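# Retrieve spanner from under UPS battery guard safely

## Task

Pull out the spanner that has slipped beneath the transparent guard over the UPS batteries and set it down lying flat in the tray. The exposed terminals and the link between them remain energised although the breaker is off. The job fails if the spanner bridges any two terminals or if any part of the robot contacts a terminal. The hook lying on the bench is insulated and may be used.

## Robot and tools

Robot: two arms, left_arm and right_arm, each with a two-finger parallel gripper. Fingers point along the gripper's +z and open and close along its x. The reported hand position is the point between the pads; the fingertips extend 17.5 mm past it. A block about 10 cm long sticks out toward the gripper's -y and turns with it. Cameras: cam_high (fixed), cam_left_wrist, cam_right_wrist, all 896x504.

Frames: the scene frame has its origin at table height midway between the arms' nominal bases, +z up, +x out over the table, left_arm on the +y side (image left/right may differ). Real bases: left_arm at (-0.048, +0.503, +0.015) m, right_arm at (-0.069, -0.333, +0.015) m, each turned slightly about z. Each arm's hand positions, orientations, velocities and targets are reported in that arm's own base frame; fixed cameras and the table use the scene frame. Printed poses can be wrong by a few centimetres.

The 18-number row (used by execute_actions and move): numbers 1-9 belong to left_arm: dx, dy, dz, rx, ry, rz, gripper position, force_limit, speed; numbers 10-18 are the same for right_arm. Always give all 18, even if one arm stays put. The six pose numbers are an offset, not a pose, counted from that arm's Hand target as it stood when the action or move began, along that arm's base axes; rotation is about the Hand target position, and rx, ry, rz form one rotation vector. Scale: 1.0 = 0.6 m or 180 degrees, range -1 to 1; a translation longer than 1.0 is shortened. Sending the same offset again moves further. Six zeros re-request the current Hand target. Gripper numbers are absolute commands: position +1 = fully open (50 mm), about -0.65 = pads touching, -1 = close until blocked (use this to grip). force_limit: -1 about 20 N, 0 about 102 N, +1 about 185 N per pad. speed: -1 = 20 mm/s, 0 = 85, +1 = 150. To leave a gripper unchanged resend its last three numbers; 0 is a real command. New force or speed only takes effect with a position change of at least 0.01.

execute_actions(actions, cameras): actions is a list of actions; each action is up to 15 rows, each row one 1/30 s step, the last row held to fill 15 steps. All rows of an action count from that action's start pose. Images come only with an empty actions list or when cameras names them (["all"], [] or a list of names; unknown names void the call).

move(target, speed, blend, stop_force, zero, blocking, cameras): straight-line paths toward one row or a list of up to 15 rows; every row's offsets count from the same starting Hand targets. speed in m/s (0.002 to 3.6, default 0.25; turning up to twice that in rad/s), one value or one per target. blend in metres rounds corners in a list; 0 stops at each. stop_force in newtons, 3 to 120, one value for both arms: an arm's path ends when its wrist sensor feels that much push against its travel; use it, slowly, for probing contacts, but not when the gripper rotates, and omit it when moving off a surface. zero (only with stop_force) re-zeroes the sensors first when true. blocking=false returns early and cannot combine with stop_force. The result adds a move: line, e.g. done, off_target, moving, held, fault, plus limits (paced = pose clipped, held = steps withheld). Paths do not avoid obstacles or the other arm; avoid paths near an arm's own base.

wait(seconds 0 to 10): let time pass. stop(): brake a running move. zoom_image(camera, region [x0,y0,x1,y1] pixels, at most 504x504): closer look at the latest image. zero_wrist_force(arm): re-zero that arm's force sensor. finished_scene(scene): end the current scene, giving its number; irreversible.

Results: per arm, end_effector_position (m), end_effector_quat_wxyz, velocities, Joint positions and torques, Hand target (last commanded pose after clipping, the base for next offsets), gripper position_measured (opening mm about (250 - value) x 0.202), object_status (0 moving, 1 blocked while opening, 2 blocked while closing = holding, 3 reached position or pads met = usually empty), Wrist force/torque in the gripper's axes plus the peak reading, Tool commands. Velocities are dropped when joints read within noise. If a gripper rests short of its Hand target, send the gap as an offset.

Cautions: orientation commands are clipped to within 32 degrees of the current orientation per step. Arms are stiff: targets past a firm contact can trigger a fault stop (contact force around 150 N or joint torque limits; wrist joints are weak, about 17-19 N m), freezing the arm 10 s. Overheating from holding loads or stretched poses causes a 30-60 s brake stop; watch for MOTOR HOT. Keep the arms apart; the clearance check does not always prevent contact, and gripping the other arm's fingers counts as a press. Never let the spanner touch two terminals or the link together, and never touch a terminal with the robot; the insulated hook can be used to drag the spanner out. Do not drop things, slam, push hard, or let anything leave the table. Loose objects may get nudged occasionally. Release the spanner flat and at rest in the tray before finishing.

Each tool is called by a JSON object that holds its "fn" and its "kwargs".

## Session

{"fn": "execute_actions", "kwargs": {"actions": []}}

Scene clock: 0.00 s.
left_arm: end_effector_position=(+0.5982, -0.3834, +0.3248) position_measured=3 object_status=3 end_effector_quat_wxyz=(+0.049, +0.485, +0.866, -0.115) | right_arm: end_effector_position=(+0.0526, +0.4249, +0.3433) position_measured=3 object_status=3 end_effector_quat_wxyz=(-0.400, +0.276, +0.872, -0.054)
Joint positions: left_arm=[-0.682 -1.132 1.095 -1.672 -1.781 -1.246] | right_arm=[4.455 -1.461 -1.828 -1.516 2.397 0.315]
Joint velocities: within noise
Joint torques (N m): no reading
Wrist force (N): no reading
Wrist torque (N m): no reading
Wrist force, peak (N): no reading
Hand target: left_arm +0.5982, -0.3834, +0.3248; +0.049, +0.485, +0.866, -0.115 | right_arm +0.0526, +0.4249, +0.3433; -0.400, +0.276, +0.872, -0.054
Tool commands: left_gripper/position=+1.0 left_gripper/force_limit=+1.0 left_gripper/speed=+1.0 right_gripper/position=+1.0 right_gripper/force_limit=+1.0 right_gripper/speed=+1.0

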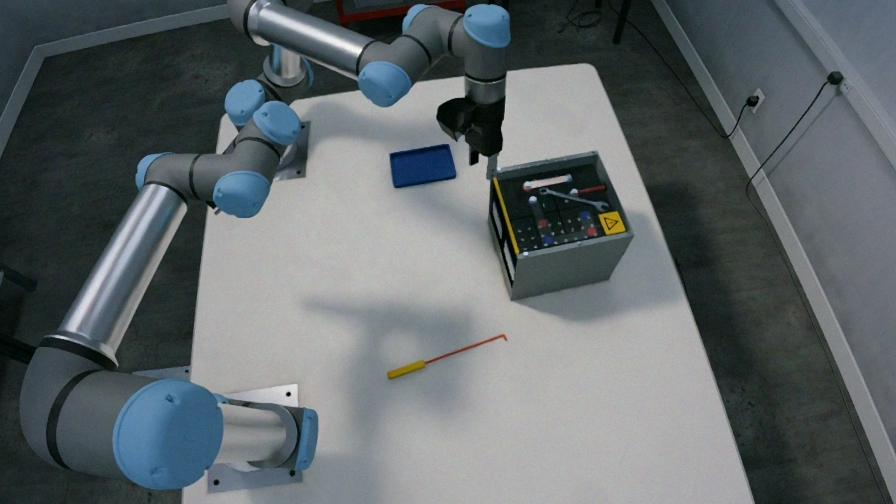

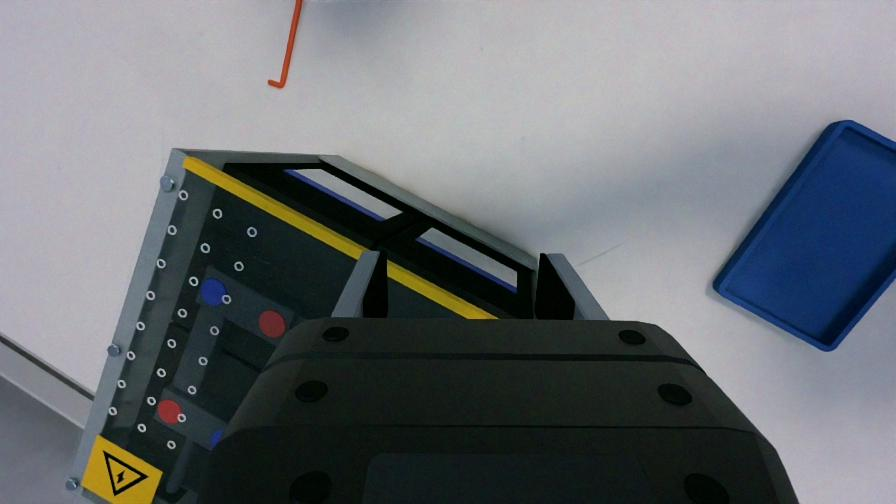

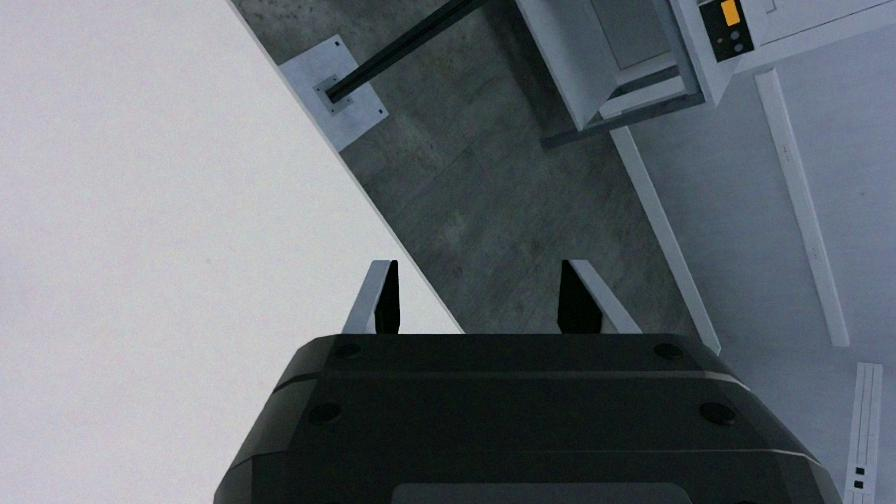

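{"fn": "zoom_image", "kwargs": {"camera": "cam_high", "region": [460, 130, 660, 310]}}

{"fn": "zoom_image", "kwargs": {"camera": "cam_high", "region": [360, 310, 540, 400]}}

{"fn": "zoom_image", "kwargs": {"camera": "cam_left_wrist", "region": [60, 100, 500, 504]}}

Scaled by 2.520.

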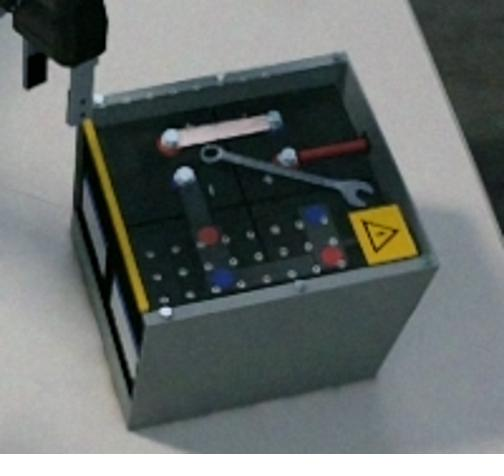

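Scaled by 2.800.

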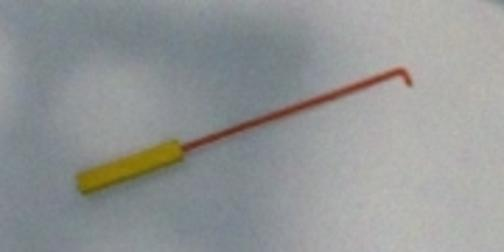

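Scaled by 1.145.

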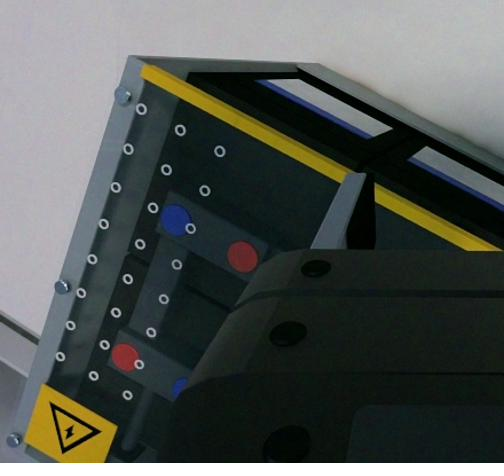

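{"fn": "move", "kwargs": {"target": [[0,0,0.2,0,0,0,1,1,1,0,0,0,0,0,0,1,1,1],[-0.247,-0.111,0.459,-0.1021,0.0573,0.8073,1,1,1,0,0,0,0,0,0,1,1,1]], "speed": 0.5, "blend": 0.03, "cameras": ["all"]}}

Scene clock: 5.40 s.
left_arm: end_effector_position=(+0.4500, -0.4499, +0.6001) position_measured=3 object_status=3 end_effector_quat_wxyz=(-0.123, +0.696, -0.696, +0.123) | right_arm: end_effector_position=(+0.0526, +0.4249, +0.3433) position_measured=3 object_status=3 end_effector_quat_wxyz=(-0.400, +0.276, +0.872, -0.054)
Joint positions: left_arm=[-1.128 -1.084 0.253 -0.894 -1.256 -4.244] | right_arm=[4.455 -1.461 -1.828 -1.516 2.397 0.315]
Joint torques (N m): left_arm=[9.34 -21.84 -37.71 -0.37 -0.7 -1.63] | right_arm=[0.37 22 27.91 3.1 1.72 0.4]
Wrist force (N): left_arm=[-0.2 0.1 1.0] | right_arm=[-0.1 0.0 0.1]
Wrist torque (N m): left_arm=[-0.08 0.00 0.06] | right_arm=[-0.01 0.01 0.00]
Wrist force, peak (N): left_arm=[0.7 3.7 -0.3] | right_arm=[-0.1 0.3 0.2]
Hand target: left_arm +0.4500, -0.4500, +0.6002; -0.123, +0.696, -0.696, +0.123 | right_arm +0.0526, +0.4249, +0.3433; -0.400, +0.276, +0.872, -0.054
Off the commanded pose: left_arm 0.000 m, 0 deg | right_arm 0.000 m, 0 deg.
move: done

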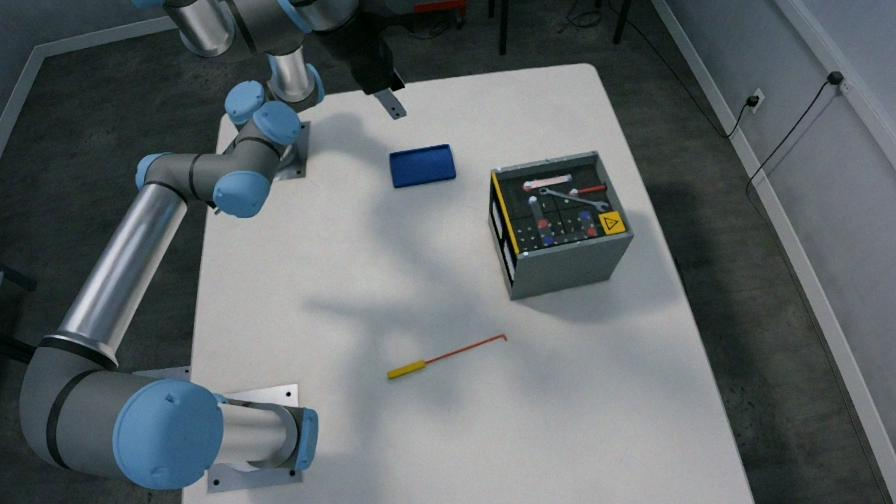

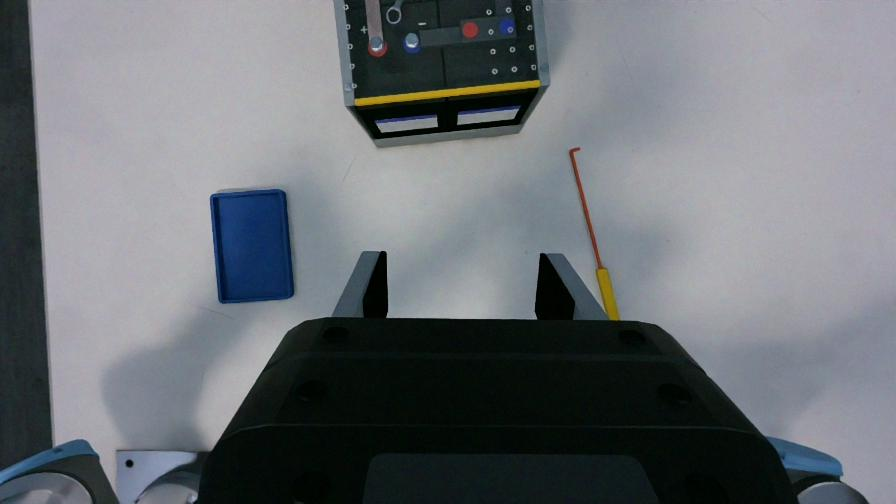

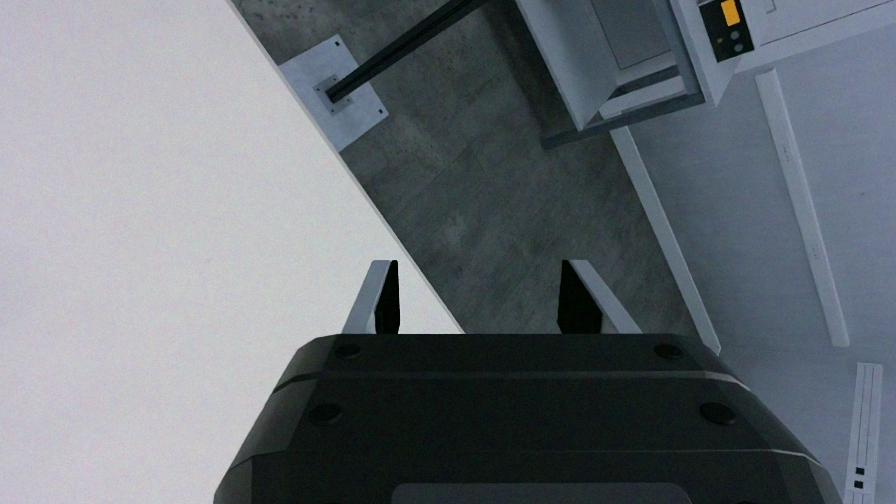

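{"fn": "move", "kwargs": {"target": [0.3,0,0,0,0,0,1,1,1,0,0,0,0,0,0,1,1,1], "speed": 0.4, "cameras": ["cam_left_wrist","cam_high"]}}

{"fn": "zoom_image", "kwargs": {"camera": "cam_left_wrist", "region": [290, 0, 610, 300]}}

Scene clock: 7.03 s.
left_arm: end_effector_position=(+0.6293, -0.4494, +0.5992) position_measured=3 object_status=3 end_effector_quat_wxyz=(-0.146, +0.671, -0.687, +0.238) | right_arm: end_effector_position=(+0.0526, +0.4249, +0.3433) position_measured=3 object_status=3 end_effector_quat_wxyz=(-0.400, +0.276, +0.872, -0.054)
Joint positions: left_arm=[-0.906 -0.861 0.035 -1.21 -1.237 -3.943] | right_arm=[4.455 -1.461 -1.828 -1.516 2.397 0.315]
Joint torques (N m): left_arm=[9.24 -28.63 -38.65 -7.43 2.39 1.47] | right_arm=[0.72 23 26.77 3.09 1.86 0.26]
Wrist force (N): left_arm=[0.1 -0.4 1.2] | right_arm=[0.0 0.1 -0.1]
Wrist torque (N m): left_arm=[-0.22 0.00 -0.04] | right_arm=[0.01 -0.01 0.00]
Wrist force, peak (N): left_arm=[4.5 7.8 -2.0] | right_arm=[-0.2 0.0 0.2]
Hand target: left_arm +0.6300, -0.4500, +0.6002; -0.123, +0.696, -0.696, +0.123 | right_arm +0.0526, +0.4249, +0.3433; -0.400, +0.276, +0.872, -0.054
Off the commanded pose: left_arm 0.001 m, 14 deg | right_arm 0.000 m, 0 deg.
elbow stopped short (left arm): the move would have taken joint 3 (elbow) straighter than the controller allows.
move: off_target (left_arm)
Images, in order (width x height): cam_high 896x504, cam_left_wrist 896x504.

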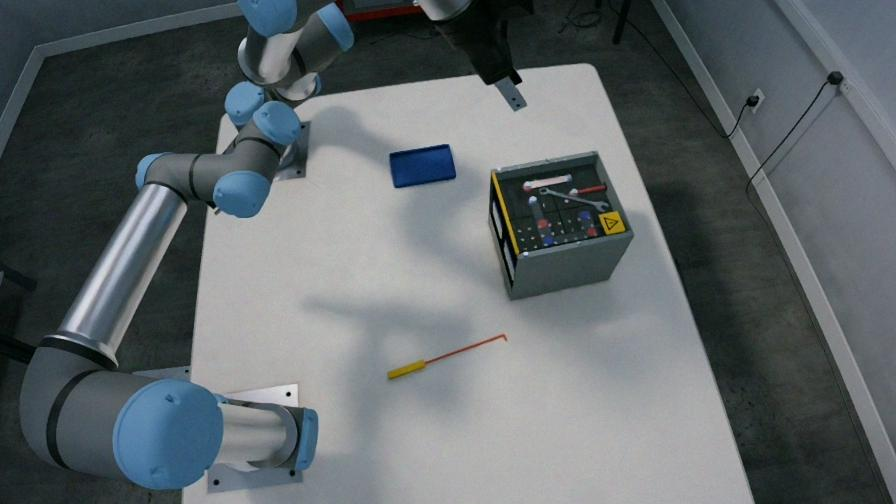

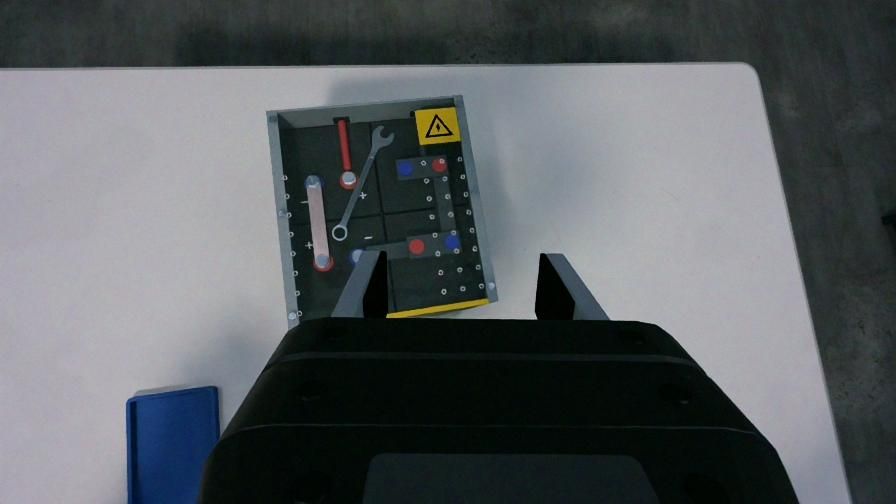

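Scaled by 1.575.

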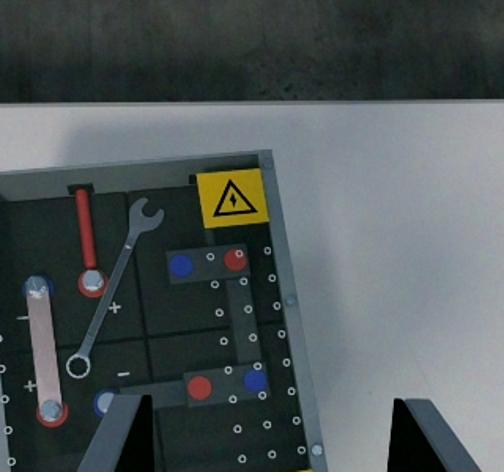

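{"fn": "zoom_image", "kwargs": {"camera": "cam_left_wrist", "region": [260, 90, 400, 290]}}

{"fn": "move", "kwargs": {"target": [-0.45,-0.05,-0.25,0,-0.03,0,1,1,1,0,0,0,0,0,0,1,1,1], "speed": 0.5, "cameras": ["cam_left_wrist"]}}

Scaled by 2.520.

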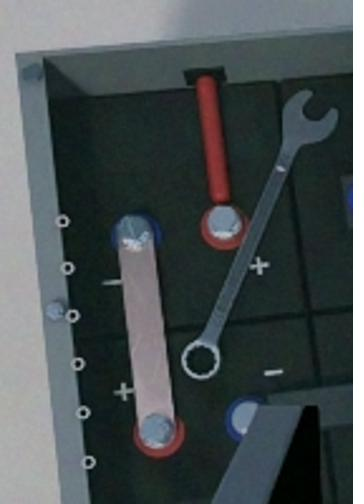

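Scene clock: 9.20 s.
left_arm: end_effector_position=(+0.3662, -0.4770, +0.4578) position_measured=3 object_status=3 end_effector_quat_wxyz=(-0.160, +0.700, -0.690, +0.092) | right_arm: end_effector_position=(+0.0526, +0.4249, +0.3433) position_measured=3 object_status=3 end_effector_quat_wxyz=(-0.400, +0.276, +0.872, -0.054)
Joint positions: left_arm=[-1.304 -1.372 1.06 -1.258 -1.2 -4.46] | right_arm=[4.455 -1.461 -1.828 -1.516 2.397 0.315]
Joint torques (N m): left_arm=[8.93 -17.74 -44.49 -0.07 -0.42 0.61] | right_arm=[0.02 22.94 25.81 3.16 2.2 0.35]
Wrist force (N): left_arm=[-0.2 0.0 0.7] | right_arm=[-0.2 0.2 0.0]
Wrist torque (N m): left_arm=[-0.09 0.03 0.05] | right_arm=[0.03 0.03 0.00]
Wrist force, peak (N): left_arm=[6.5 0.6 16.2] | right_arm=[-0.2 0.1 0.2]
Hand target: left_arm +0.3662, -0.4770, +0.4578; -0.160, +0.700, -0.690, +0.092 (not the last commanded pose) | right_arm +0.0526, +0.4249, +0.3433; -0.400, +0.276, +0.872, -0.054
Off the commanded pose: left_arm 0.010 m, 7 deg | right_arm 0.000 m, 0 deg.
led back after a hold (left arm): the arm was led back toward your command in small steps, so it may still be short of it.
move: held (left_arm; a check stopped the path); limits=held
pose unreachable (left arm): on one or more control steps of this call, first in action 0 (counted from 0), this arm could not follow its commanded pose, so it was not sent that pose on those steps. It may still have moved: this result reports where it is.
cause: moving toward the commanded pose would bring a part of the arm too close to another arm (this arm's gripper and a part of the right arm just beyond its joint 5 (wrist 2), at the place that arm is still heading or pushing toward).
Images, in order (width x height): cam_left_wrist 896x504.

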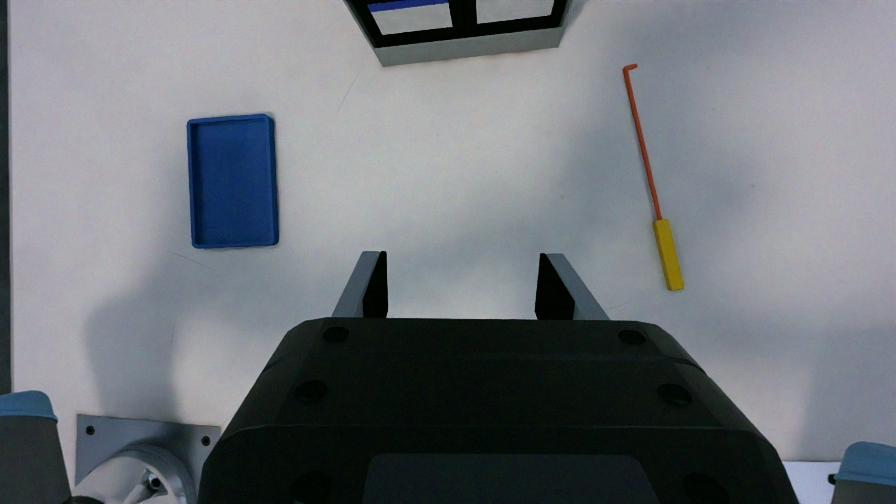

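{"fn": "move", "kwargs": {"target": [0.1,0,0.1,0,0,0,1,1,1,0.396,-0.453,-0.205,-0.1388,-0.2319,-0.2198,1,1,1], "speed": 0.4, "cameras": ["all"]}}

Scene clock: 12.23 s.
left_arm: end_effector_position=(+0.3780, -0.4769, +0.4696) position_measured=3 object_status=3 end_effector_quat_wxyz=(-0.160, +0.700, -0.690, +0.092) | right_arm: end_effector_position=(+0.0615, +0.4149, +0.3386) position_measured=3 object_status=3 end_effector_quat_wxyz=(-0.386, +0.292, +0.873, -0.052)
Joint positions: left_arm=[-1.283 -1.347 1 -1.23 -1.2 -4.438] | right_arm=[4.441 -1.439 -1.846 -1.513 2.368 0.336]
Joint torques (N m): left_arm=[10.58 -17.48 -46.08 -0.22 -0.39 1.45] | right_arm=[9.9 8.71 43.85 0.77 4.58 -1.76]
Wrist force (N): left_arm=[0.1 -0.2 0.5] | right_arm=[0.1 0.0 -0.3]
Wrist torque (N m): left_arm=[-0.13 -0.01 -0.05] | right_arm=[0.02 -0.04 0.11]
Wrist force, peak (N): left_arm=[1.6 1.9 -0.4] | right_arm=[-6.8 -1.1 -7.4]
Hand target: left_arm +0.3780, -0.4770, +0.4696; -0.160, +0.700, -0.690, +0.092 (not the last commanded pose) | right_arm +0.0615, +0.4149, +0.3386; -0.386, +0.292, +0.873, -0.052 (not the last commanded pose)
Off the commanded pose: left_arm 0.068 m, 0 deg | right_arm 0.367 m, 60 deg.
move: held (right_arm; a check stopped the path), off_target (left_arm; braked when a check withheld steps of right_arm); limits=held
pose unreachable (right arm): on one or more control steps of this call, first in action 0 (counted from 0), this arm could not follow its commanded pose, so it was not sent that pose on those steps. It may still have moved: this result reports where it is.
cause: moving toward the commanded pose would bring a part of the arm too close to another arm (a part of this arm just beyond joint 5 (wrist 2) and the left arm's gripper, 17 mm apart when this arm was first held).

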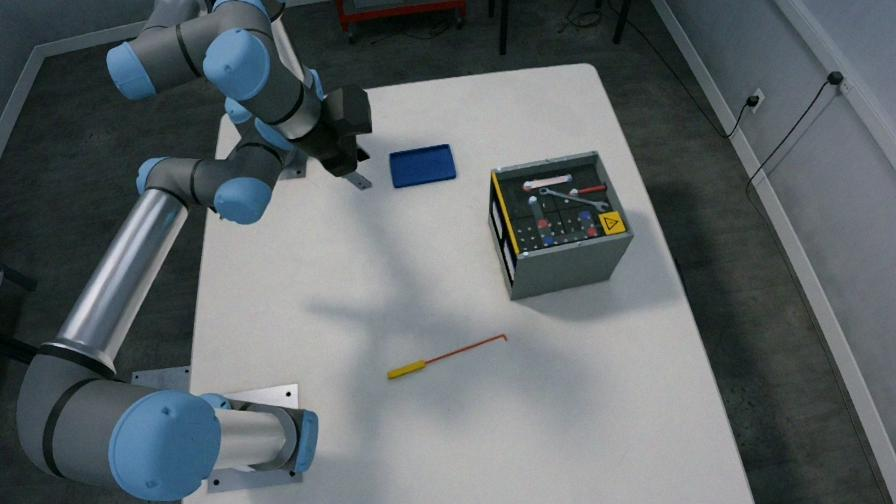

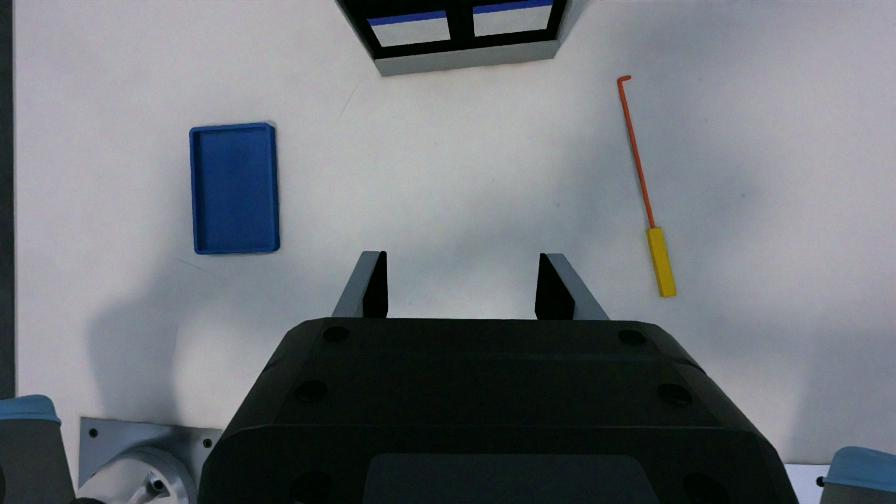

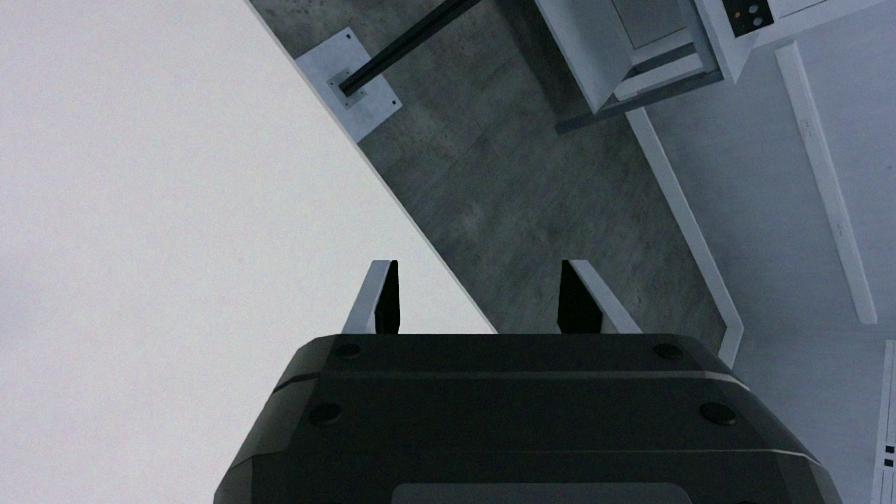

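{"fn": "move", "kwargs": {"target": [[0.203,0.095,0.217,0,0,0,1,1,1,0,0,0,0,0,0,1,1,1],[0.203,0.095,0.217,0,0,0,1,1,1,0.381,-0.4365,-0.198,-0.1336,-0.2229,-0.2111,1,1,1]], "speed": 0.4, "blend": 0.02, "cameras": ["all"]}}

Scene clock: 14.97 s.
left_arm: end_effector_position=(+0.4994, -0.4194, +0.5989) position_measured=3 object_status=3 end_effector_quat_wxyz=(-0.162, +0.696, -0.691, +0.113) | right_arm: end_effector_position=(+0.2900, +0.1531, +0.2198) position_measured=3 object_status=3 end_effector_quat_wxyz=(-0.001, +0.623, +0.782, +0.000)
Joint positions: left_arm=[-1.056 -0.961 0.035 -0.782 -1.197 -4.179] | right_arm=[4.045 -1.117 -2.193 -1.404 1.572 0.679]
Joint torques (N m): left_arm=[-10.76 -23.72 -35.42 -0.59 2.67 1.46] | right_arm=[-13.34 -0.78 11.55 5.56 -2.19 -1.23]
Wrist force (N): left_arm=[0.1 -0.1 1.1] | right_arm=[-1.3 1.1 -0.4]
Wrist torque (N m): left_arm=[-0.12 -0.01 -0.07] | right_arm=[0.24 -0.14 -0.04]
Wrist force, peak (N): left_arm=[-6.0 -6.7 3.6] | right_arm=[3.5 0.6 2.2]
Hand target: left_arm +0.4998, -0.4200, +0.5998; -0.160, +0.700, -0.690, +0.092 | right_arm +0.2901, +0.1530, +0.2198; +0.000, +0.623, +0.782, +0.000
Off the commanded pose: left_arm 0.001 m, 2 deg | right_arm 0.000 m, 0 deg.
elbow stopped short (left arm): the move would have taken joint 3 (elbow) straighter than the controller allows.
move: done

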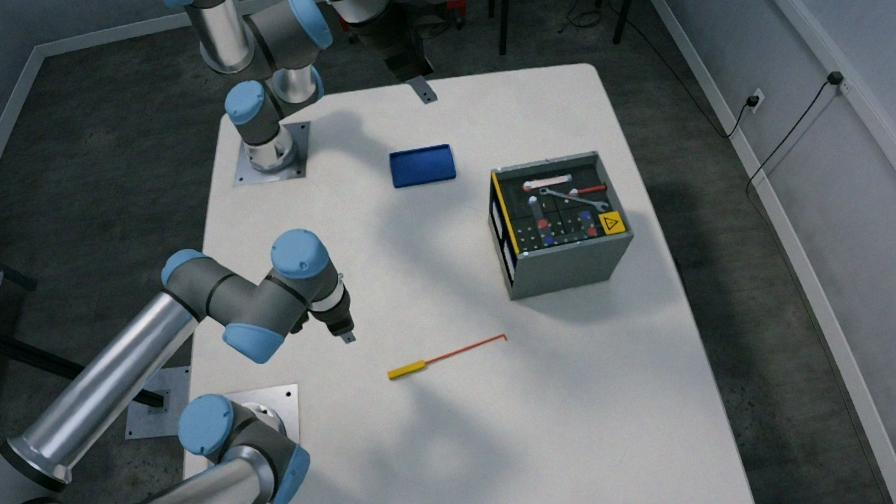

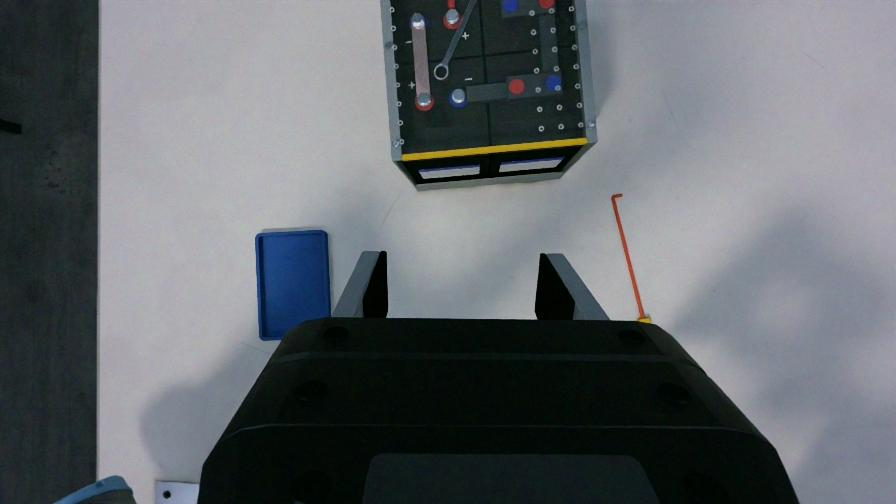

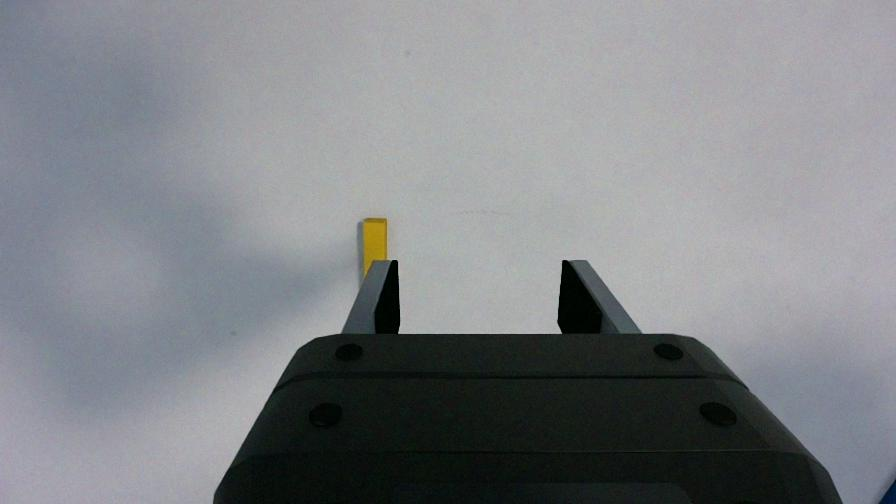

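{"fn": "move", "kwargs": {"target": [0,0,0,0,0,0,1,1,1,0.136,-0.0717,-0.1667,0,0,0,1,1,1], "speed": 0.3, "cameras": ["cam_right_wrist"]}}

Scene clock: 17.90 s.
left_arm: end_effector_position=(+0.4994, -0.4194, +0.5989) position_measured=3 object_status=3 end_effector_quat_wxyz=(-0.162, +0.696, -0.691, +0.113) | right_arm: end_effector_position=(+0.3716, +0.1100, +0.1198) position_measured=3 object_status=3 end_effector_quat_wxyz=(+0.000, +0.623, +0.782, +0.000)
Joint positions: left_arm=[-1.056 -0.961 0.035 -0.782 -1.197 -4.179] | right_arm=[3.78 -1.402 -2.282 -1.029 1.571 0.414]
Joint torques (N m): left_arm=[-10.31 -24.12 -35.69 -0.36 2.72 1.22] | right_arm=[-10.4 6.35 37.87 5.4 2.18 -1.6]
Wrist force (N): left_arm=[-0.1 -0.3 0.9] | right_arm=[-1.1 1.4 -0.8]
Wrist torque (N m): left_arm=[-0.15 0.03 -0.08] | right_arm=[0.26 -0.17 0.11]
Wrist force, peak (N): left_arm=[-0.1 -0.1 1.3] | right_arm=[-2.0 2.4 1.3]
Hand target: left_arm +0.4998, -0.4200, +0.5998; -0.160, +0.700, -0.690, +0.092 | right_arm +0.3717, +0.1100, +0.1198; +0.000, +0.623, +0.782, +0.000
Off the commanded pose: left_arm 0.001 m, 2 deg | right_arm 0.000 m, 0 deg.
elbow stopped short (left arm): the move would have taken joint 3 (elbow) straighter than the controller allows.
move: done
Images, in order (width x height): cam_right_wrist 896x504.

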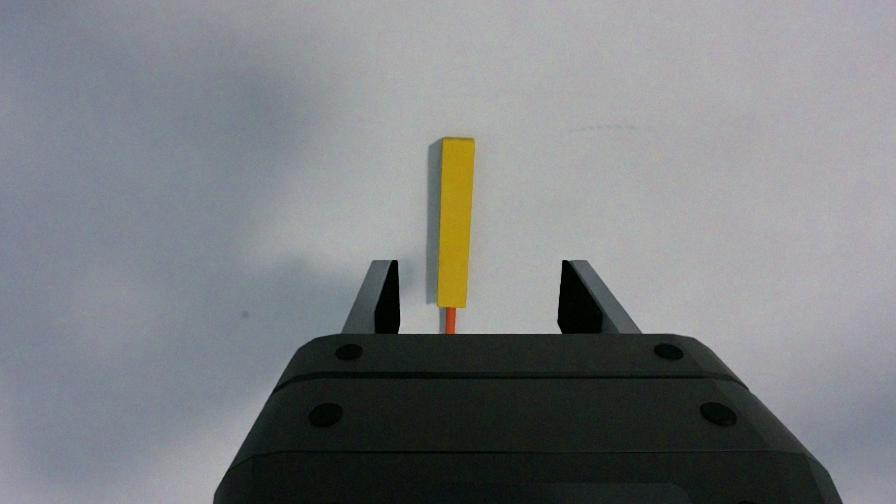

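{"fn": "move", "kwargs": {"target": [0,0,0,0,0,0,1,1,1,0.0343,-0.0007,-0.1333,0,0,0,1,1,1], "speed": 0.3, "cameras": ["cam_right_wrist"]}}

Scene clock: 19.83 s.
left_arm: end_effector_position=(+0.4994, -0.4194, +0.5989) position_measured=3 object_status=3 end_effector_quat_wxyz=(-0.162, +0.696, -0.691, +0.113) | right_arm: end_effector_position=(+0.3921, +0.1095, +0.0398) position_measured=3 object_status=3 end_effector_quat_wxyz=(+0.000, +0.623, +0.782, -0.001)
Joint positions: left_arm=[-1.056 -0.961 0.035 -0.782 -1.197 -4.179] | right_arm=[3.747 -1.616 -2.35 -0.747 1.571 0.381]
Joint torques (N m): left_arm=[-10.55 -23.37 -35.66 -0.17 2.56 1.36] | right_arm=[-11.96 12.05 32.46 5.48 2.45 -1.7]
Wrist force (N): left_arm=[-0.1 0.1 1.1] | right_arm=[-1.2 1.6 -0.5]
Wrist torque (N m): left_arm=[-0.10 0.03 -0.07] | right_arm=[0.29 -0.16 0.11]
Wrist force, peak (N): left_arm=[-0.1 -0.2 1.3] | right_arm=[-1.1 1.5 -2.6]
Hand target: left_arm +0.4998, -0.4200, +0.5998; -0.160, +0.700, -0.690, +0.092 | right_arm +0.3922, +0.1096, +0.0398; +0.000, +0.623, +0.782, +0.000
Off the commanded pose: left_arm 0.001 m, 2 deg | right_arm 0.000 m, 0 deg.
elbow stopped short (left arm): the move would have taken joint 3 (elbow) straighter than the controller allows.
move: done
Images, in order (width x height): cam_right_wrist 896x504.

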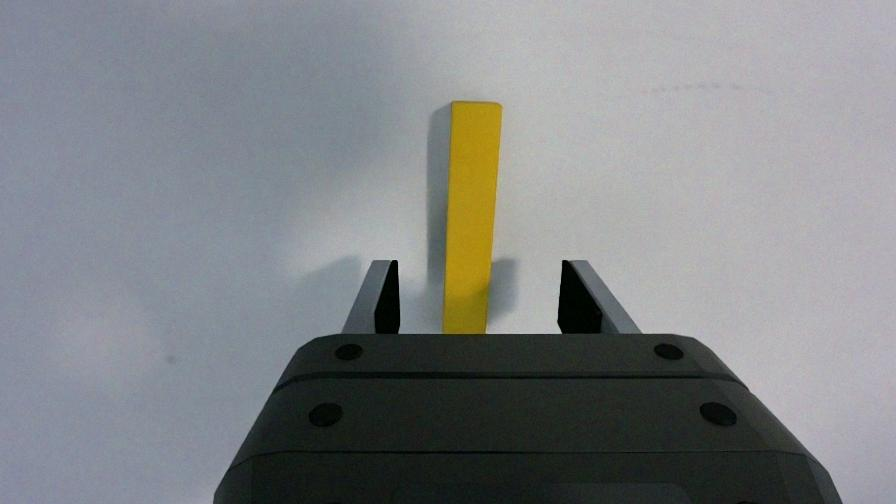

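{"fn": "move", "kwargs": {"target": [0,0,0,0,0,0,1,1,1,0.0012,-0.005,-0.09,0,0,0,1,1,1], "speed": 0.03, "stop_force": 8, "cameras": ["cam_right_wrist"]}}

Scene clock: 22.37 s.
left_arm: end_effector_position=(+0.4994, -0.4194, +0.5989) position_measured=3 object_status=3 end_effector_quat_wxyz=(-0.162, +0.696, -0.691, +0.113) | right_arm: end_effector_position=(+0.3926, +0.1078, +0.0077) position_measured=3 object_status=3 end_effector_quat_wxyz=(+0.000, +0.623, +0.782, +0.000)
Joint positions: left_arm=[-1.056 -0.961 0.035 -0.782 -1.197 -4.179] | right_arm=[3.743 -1.699 -2.384 -0.631 1.571 0.377]
Joint torques (N m): left_arm=[-11.45 -24.36 -36.44 -0.3 2.54 1.29] | right_arm=[9.71 39.7 30.99 1.74 1.33 1.49]
Wrist force (N): left_arm=[-0.1 0.0 1.1] | right_arm=[-1.4 1.4 -0.3]
Wrist torque (N m): left_arm=[-0.12 0.02 -0.07] | right_arm=[0.26 -0.12 0.09]
Wrist force, peak (N): left_arm=[-0.1 -0.1 1.4] | right_arm=[-7.0 -5.2 -41.6]
Hand target: left_arm +0.4998, -0.4200, +0.5998; -0.160, +0.700, -0.690, +0.092 | right_arm +0.3926, +0.1078, +0.0077; +0.000, +0.623, +0.782, +0.000 (not the last commanded pose)
Off the commanded pose: left_arm 0.001 m, 2 deg | right_arm 0.022 m, 0 deg.
elbow stopped short (left arm): the move would have taken joint 3 (elbow) straighter than the controller allows.
move: contact (right_arm)
Images, in order (width x height): cam_right_wrist 896x504.

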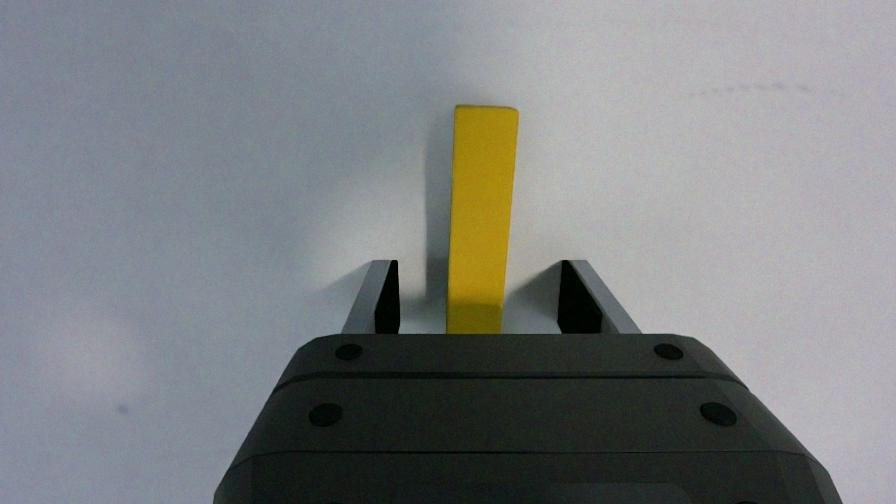

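{"fn": "move", "kwargs": {"target": [[0,0,0,0,0,0,1,1,1,0,0,0.005,0,0,0,1,0,-0.3],[0,0,0,0,0,0,1,1,1,0,0,0.005,0,0,0,-1,0,-0.3]], "speed": 0.05}}

{"fn": "wait", "kwargs": {"seconds": 0.5, "cameras": ["cam_right_wrist"]}}

Scene clock: 24.03 s.
left_arm: end_effector_position=(+0.4994, -0.4194, +0.5989) position_measured=3 object_status=3 end_effector_quat_wxyz=(-0.162, +0.696, -0.691, +0.113) | right_arm: end_effector_position=(+0.3926, +0.1078, +0.0107) position_measured=176 object_status=2 end_effector_quat_wxyz=(+0.000, +0.623, +0.782, +0.000)
Joint positions: left_arm=[-1.056 -0.961 0.035 -0.782 -1.197 -4.179] | right_arm=[3.743 -1.691 -2.381 -0.642 1.571 0.377]
Joint torques (N m): left_arm=[-11.53 -22.79 -35.14 -0.42 2.66 1.03] | right_arm=[8.69 38.95 29.83 1.69 1.2 1.36]
Wrist force (N): left_arm=[0.0 -0.1 1.4] | right_arm=[-1.3 1.6 -0.5]
Wrist torque (N m): left_arm=[-0.13 0.02 -0.07] | right_arm=[0.29 -0.13 0.09]
Wrist force, peak (N): left_arm=[0.0 -0.1 1.4] | right_arm=[-1.5 1.7 -0.6]
Hand target: left_arm +0.4998, -0.4200, +0.5998; -0.160, +0.700, -0.690, +0.092 | right_arm +0.3926, +0.1078, +0.0107; +0.000, +0.623, +0.782, +0.000
Off the commanded pose: left_arm 0.001 m, 2 deg | right_arm 0.000 m, 0 deg.
elbow stopped short (left arm): the move would have taken joint 3 (elbow) straighter than the controller allows.
move: done

Scene clock: 24.53 s.
left_arm: end_effector_position=(+0.4994, -0.4194, +0.5989) position_measured=3 object_status=3 end_effector_quat_wxyz=(-0.162, +0.696, -0.691, +0.113) | right_arm: end_effector_position=(+0.3926, +0.1078, +0.0107) position_measured=176 object_status=2 end_effector_quat_wxyz=(+0.000, +0.623, +0.782, +0.000)
Joint positions: left_arm=[-1.056 -0.961 0.035 -0.782 -1.197 -4.179] | right_arm=[3.743 -1.691 -2.381 -0.642 1.571 0.377]
Joint torques (N m): left_arm=[-11.35 -24.79 -35.97 -0.43 2.67 0.97] | right_arm=[9.95 38.1 27.06 1.77 1.17 1.28]
Wrist force (N): left_arm=[0.1 0.2 1.0] | right_arm=[-1.2 1.7 -0.4]
Wrist torque (N m): left_arm=[-0.08 -0.01 -0.07] | right_arm=[0.30 -0.16 0.09]
Wrist force, peak (N): left_arm=[-0.1 0.1 1.3] | right_arm=[-1.4 1.8 -0.4]
Hand target: left_arm +0.4998, -0.4200, +0.5998; -0.160, +0.700, -0.690, +0.092 | right_arm +0.3926, +0.1078, +0.0107; +0.000, +0.623, +0.782, +0.000
Tool commands: left_gripper/position=+1.0 left_gripper/force_limit=+1.0 left_gripper/speed=+1.0 right_gripper/position=-1.0 right_gripper/force_limit=+0.0 right_gripper/speed=-0.3
Off the commanded pose: left_arm 0.001 m, 2 deg | right_arm 0.000 m, 0 deg.
wait: 0.50 s; at rest by 0.17 s
Images, in order (width x height): cam_right_wrist 896x504.

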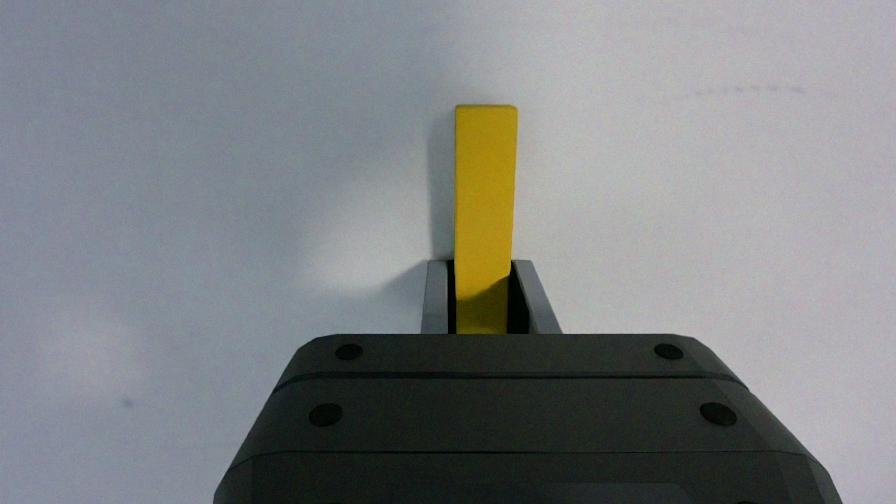

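{"fn": "move", "kwargs": {"target": [[0,0,0,0,0,0,1,1,1,0,0,0.2,0,0,0,-1,0,-0.3],[0,0,0,0,0,0,1,1,1,-0.1043,-0.0463,0.3155,0.4968,0.0623,-0.0493,-1,0,-0.3]], "speed": 0.3, "blend": 0.03, "cameras": ["all"]}}

Scene clock: 28.70 s.
left_arm: end_effector_position=(+0.4994, -0.4194, +0.5989) position_measured=3 object_status=3 end_effector_quat_wxyz=(-0.162, +0.696, -0.691, +0.113) | right_arm: end_effector_position=(+0.3545, +0.0897, +0.1735) position_measured=176 object_status=2 end_effector_quat_wxyz=(-0.331, +0.590, +0.660, +0.326)
Joint positions: left_arm=[-1.056 -0.961 0.035 -0.782 -1.197 -4.179] | right_arm=[3.169 -1.505 -2.364 -0.897 2.537 -0.113]
Joint torques (N m): left_arm=[-11.27 -23.85 -35.38 -0.5 2.59 0.93] | right_arm=[11.79 33.56 35.98 5.52 -0.57 1.68]
Wrist force (N): left_arm=[-0.2 0.0 1.2] | right_arm=[-0.3 0.2 1.4]
Wrist torque (N m): left_arm=[-0.11 0.05 -0.07] | right_arm=[-0.03 0.06 0.01]
Wrist force, peak (N): left_arm=[0.0 -0.3 1.3] | right_arm=[-4.8 -1.8 2.3]
Hand target: left_arm +0.4998, -0.4200, +0.5998; -0.160, +0.700, -0.690, +0.092 | right_arm +0.3545, +0.0897, +0.1735; -0.331, +0.590, +0.660, +0.326 (not the last commanded pose)
Off the commanded pose: left_arm 0.001 m, 2 deg | right_arm 0.037 m, 35 deg.
elbow stopped short (left arm): the move would have taken joint 3 (elbow) straighter than the controller allows.
move: held (right_arm; a check stopped the path); path passed 1 of 2 targets; limits=held
pose unreachable (right arm): on one or more control steps of this call, first in action 0 (counted from 0), this arm could not follow its commanded pose, so it was not sent that pose on those steps. It may still have moved: this result reports where it is.
cause: moving toward the commanded pose would bring two parts of the arm too close to each other (its gripper and another part of the arm, with joints 4 (wrist 1) to 6 (wrist 3) between them, 6 mm apart when it was first held).

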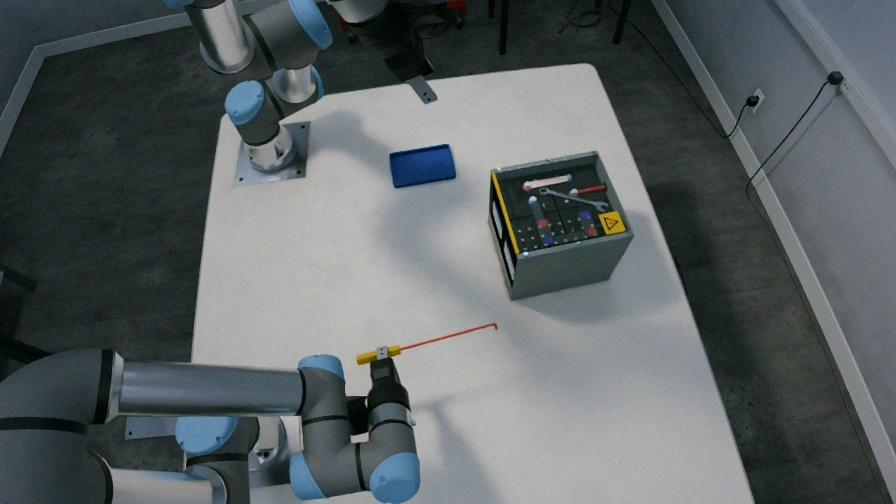

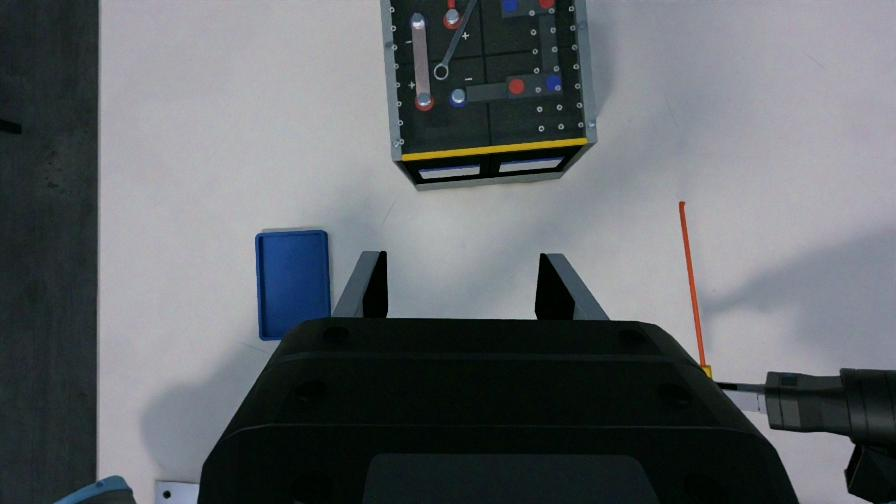

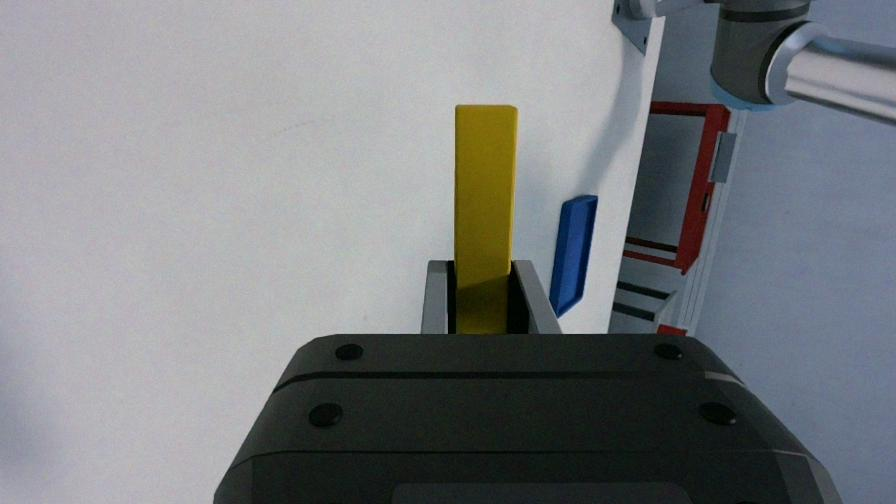

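{"fn": "move", "kwargs": {"target": [-0.0957,-0.0567,-0.658,0.0006,-0.3858,0.0027,1,1,1,0.0635,0.0302,-0.1225,-0.3056,-0.0366,0.0327,-1,0,-0.3], "speed": 0.3, "cameras": ["all"]}}

Scene clock: 33.93 s.
left_arm: end_effector_position=(+0.4423, -0.4539, +0.2050) position_measured=3 object_status=3 end_effector_quat_wxyz=(+0.526, -0.525, +0.473, -0.473) | right_arm: end_effector_position=(+0.3926, +0.1078, +0.1000) position_measured=176 object_status=2 end_effector_quat_wxyz=(+0.000, +0.624, +0.782, +0.000)
Joint positions: left_arm=[-1.466 -1.119 2.115 -2.46 0 -4.819] | right_arm=[3.743 -1.489 -2.27 -0.954 1.572 0.377]
Joint torques (N m): left_arm=[9.74 -18.78 -27.97 -6.56 4.55 -1.58] | right_arm=[11.5 9.08 37.43 0.76 -2.55 1.84]
Wrist force (N): left_arm=[1.0 -0.2 2.8] | right_arm=[-1.1 1.6 0.2]
Wrist torque (N m): left_arm=[-0.15 -0.29 0.08] | right_arm=[0.32 -0.14 -0.08]
Wrist force, peak (N): left_arm=[-3.0 -3.7 2.7] | right_arm=[-1.9 1.9 0.4]
Hand target: left_arm +0.4424, -0.4540, +0.2050; +0.525, -0.525, +0.473, -0.473 | right_arm +0.3926, +0.1078, +0.1000; +0.000, +0.624, +0.782, +0.000
Off the commanded pose: left_arm 0.000 m, 0 deg | right_arm 0.000 m, 0 deg.
move: done

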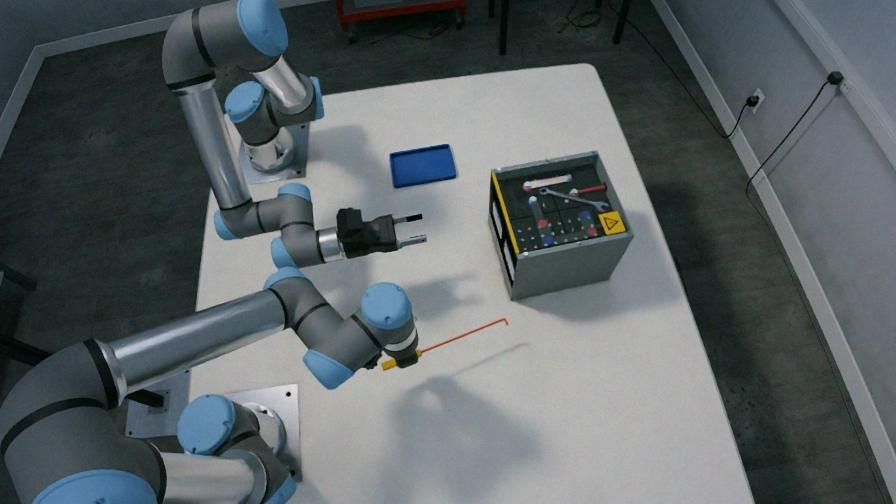

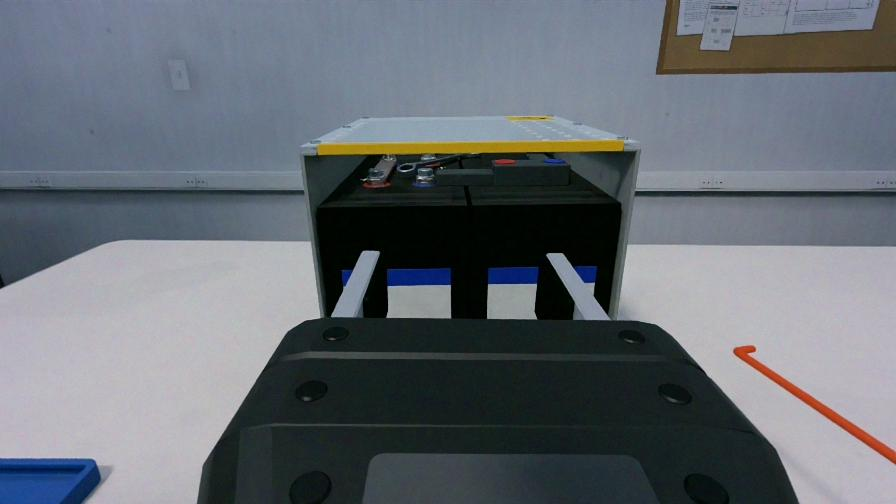

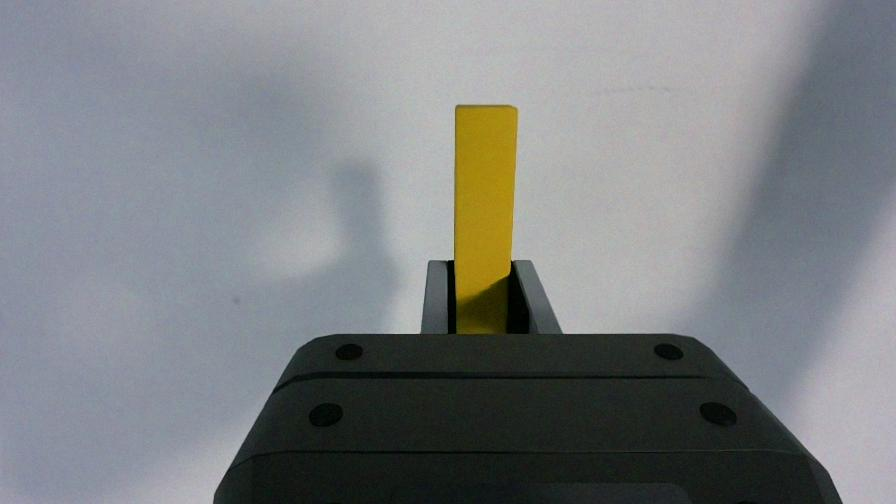

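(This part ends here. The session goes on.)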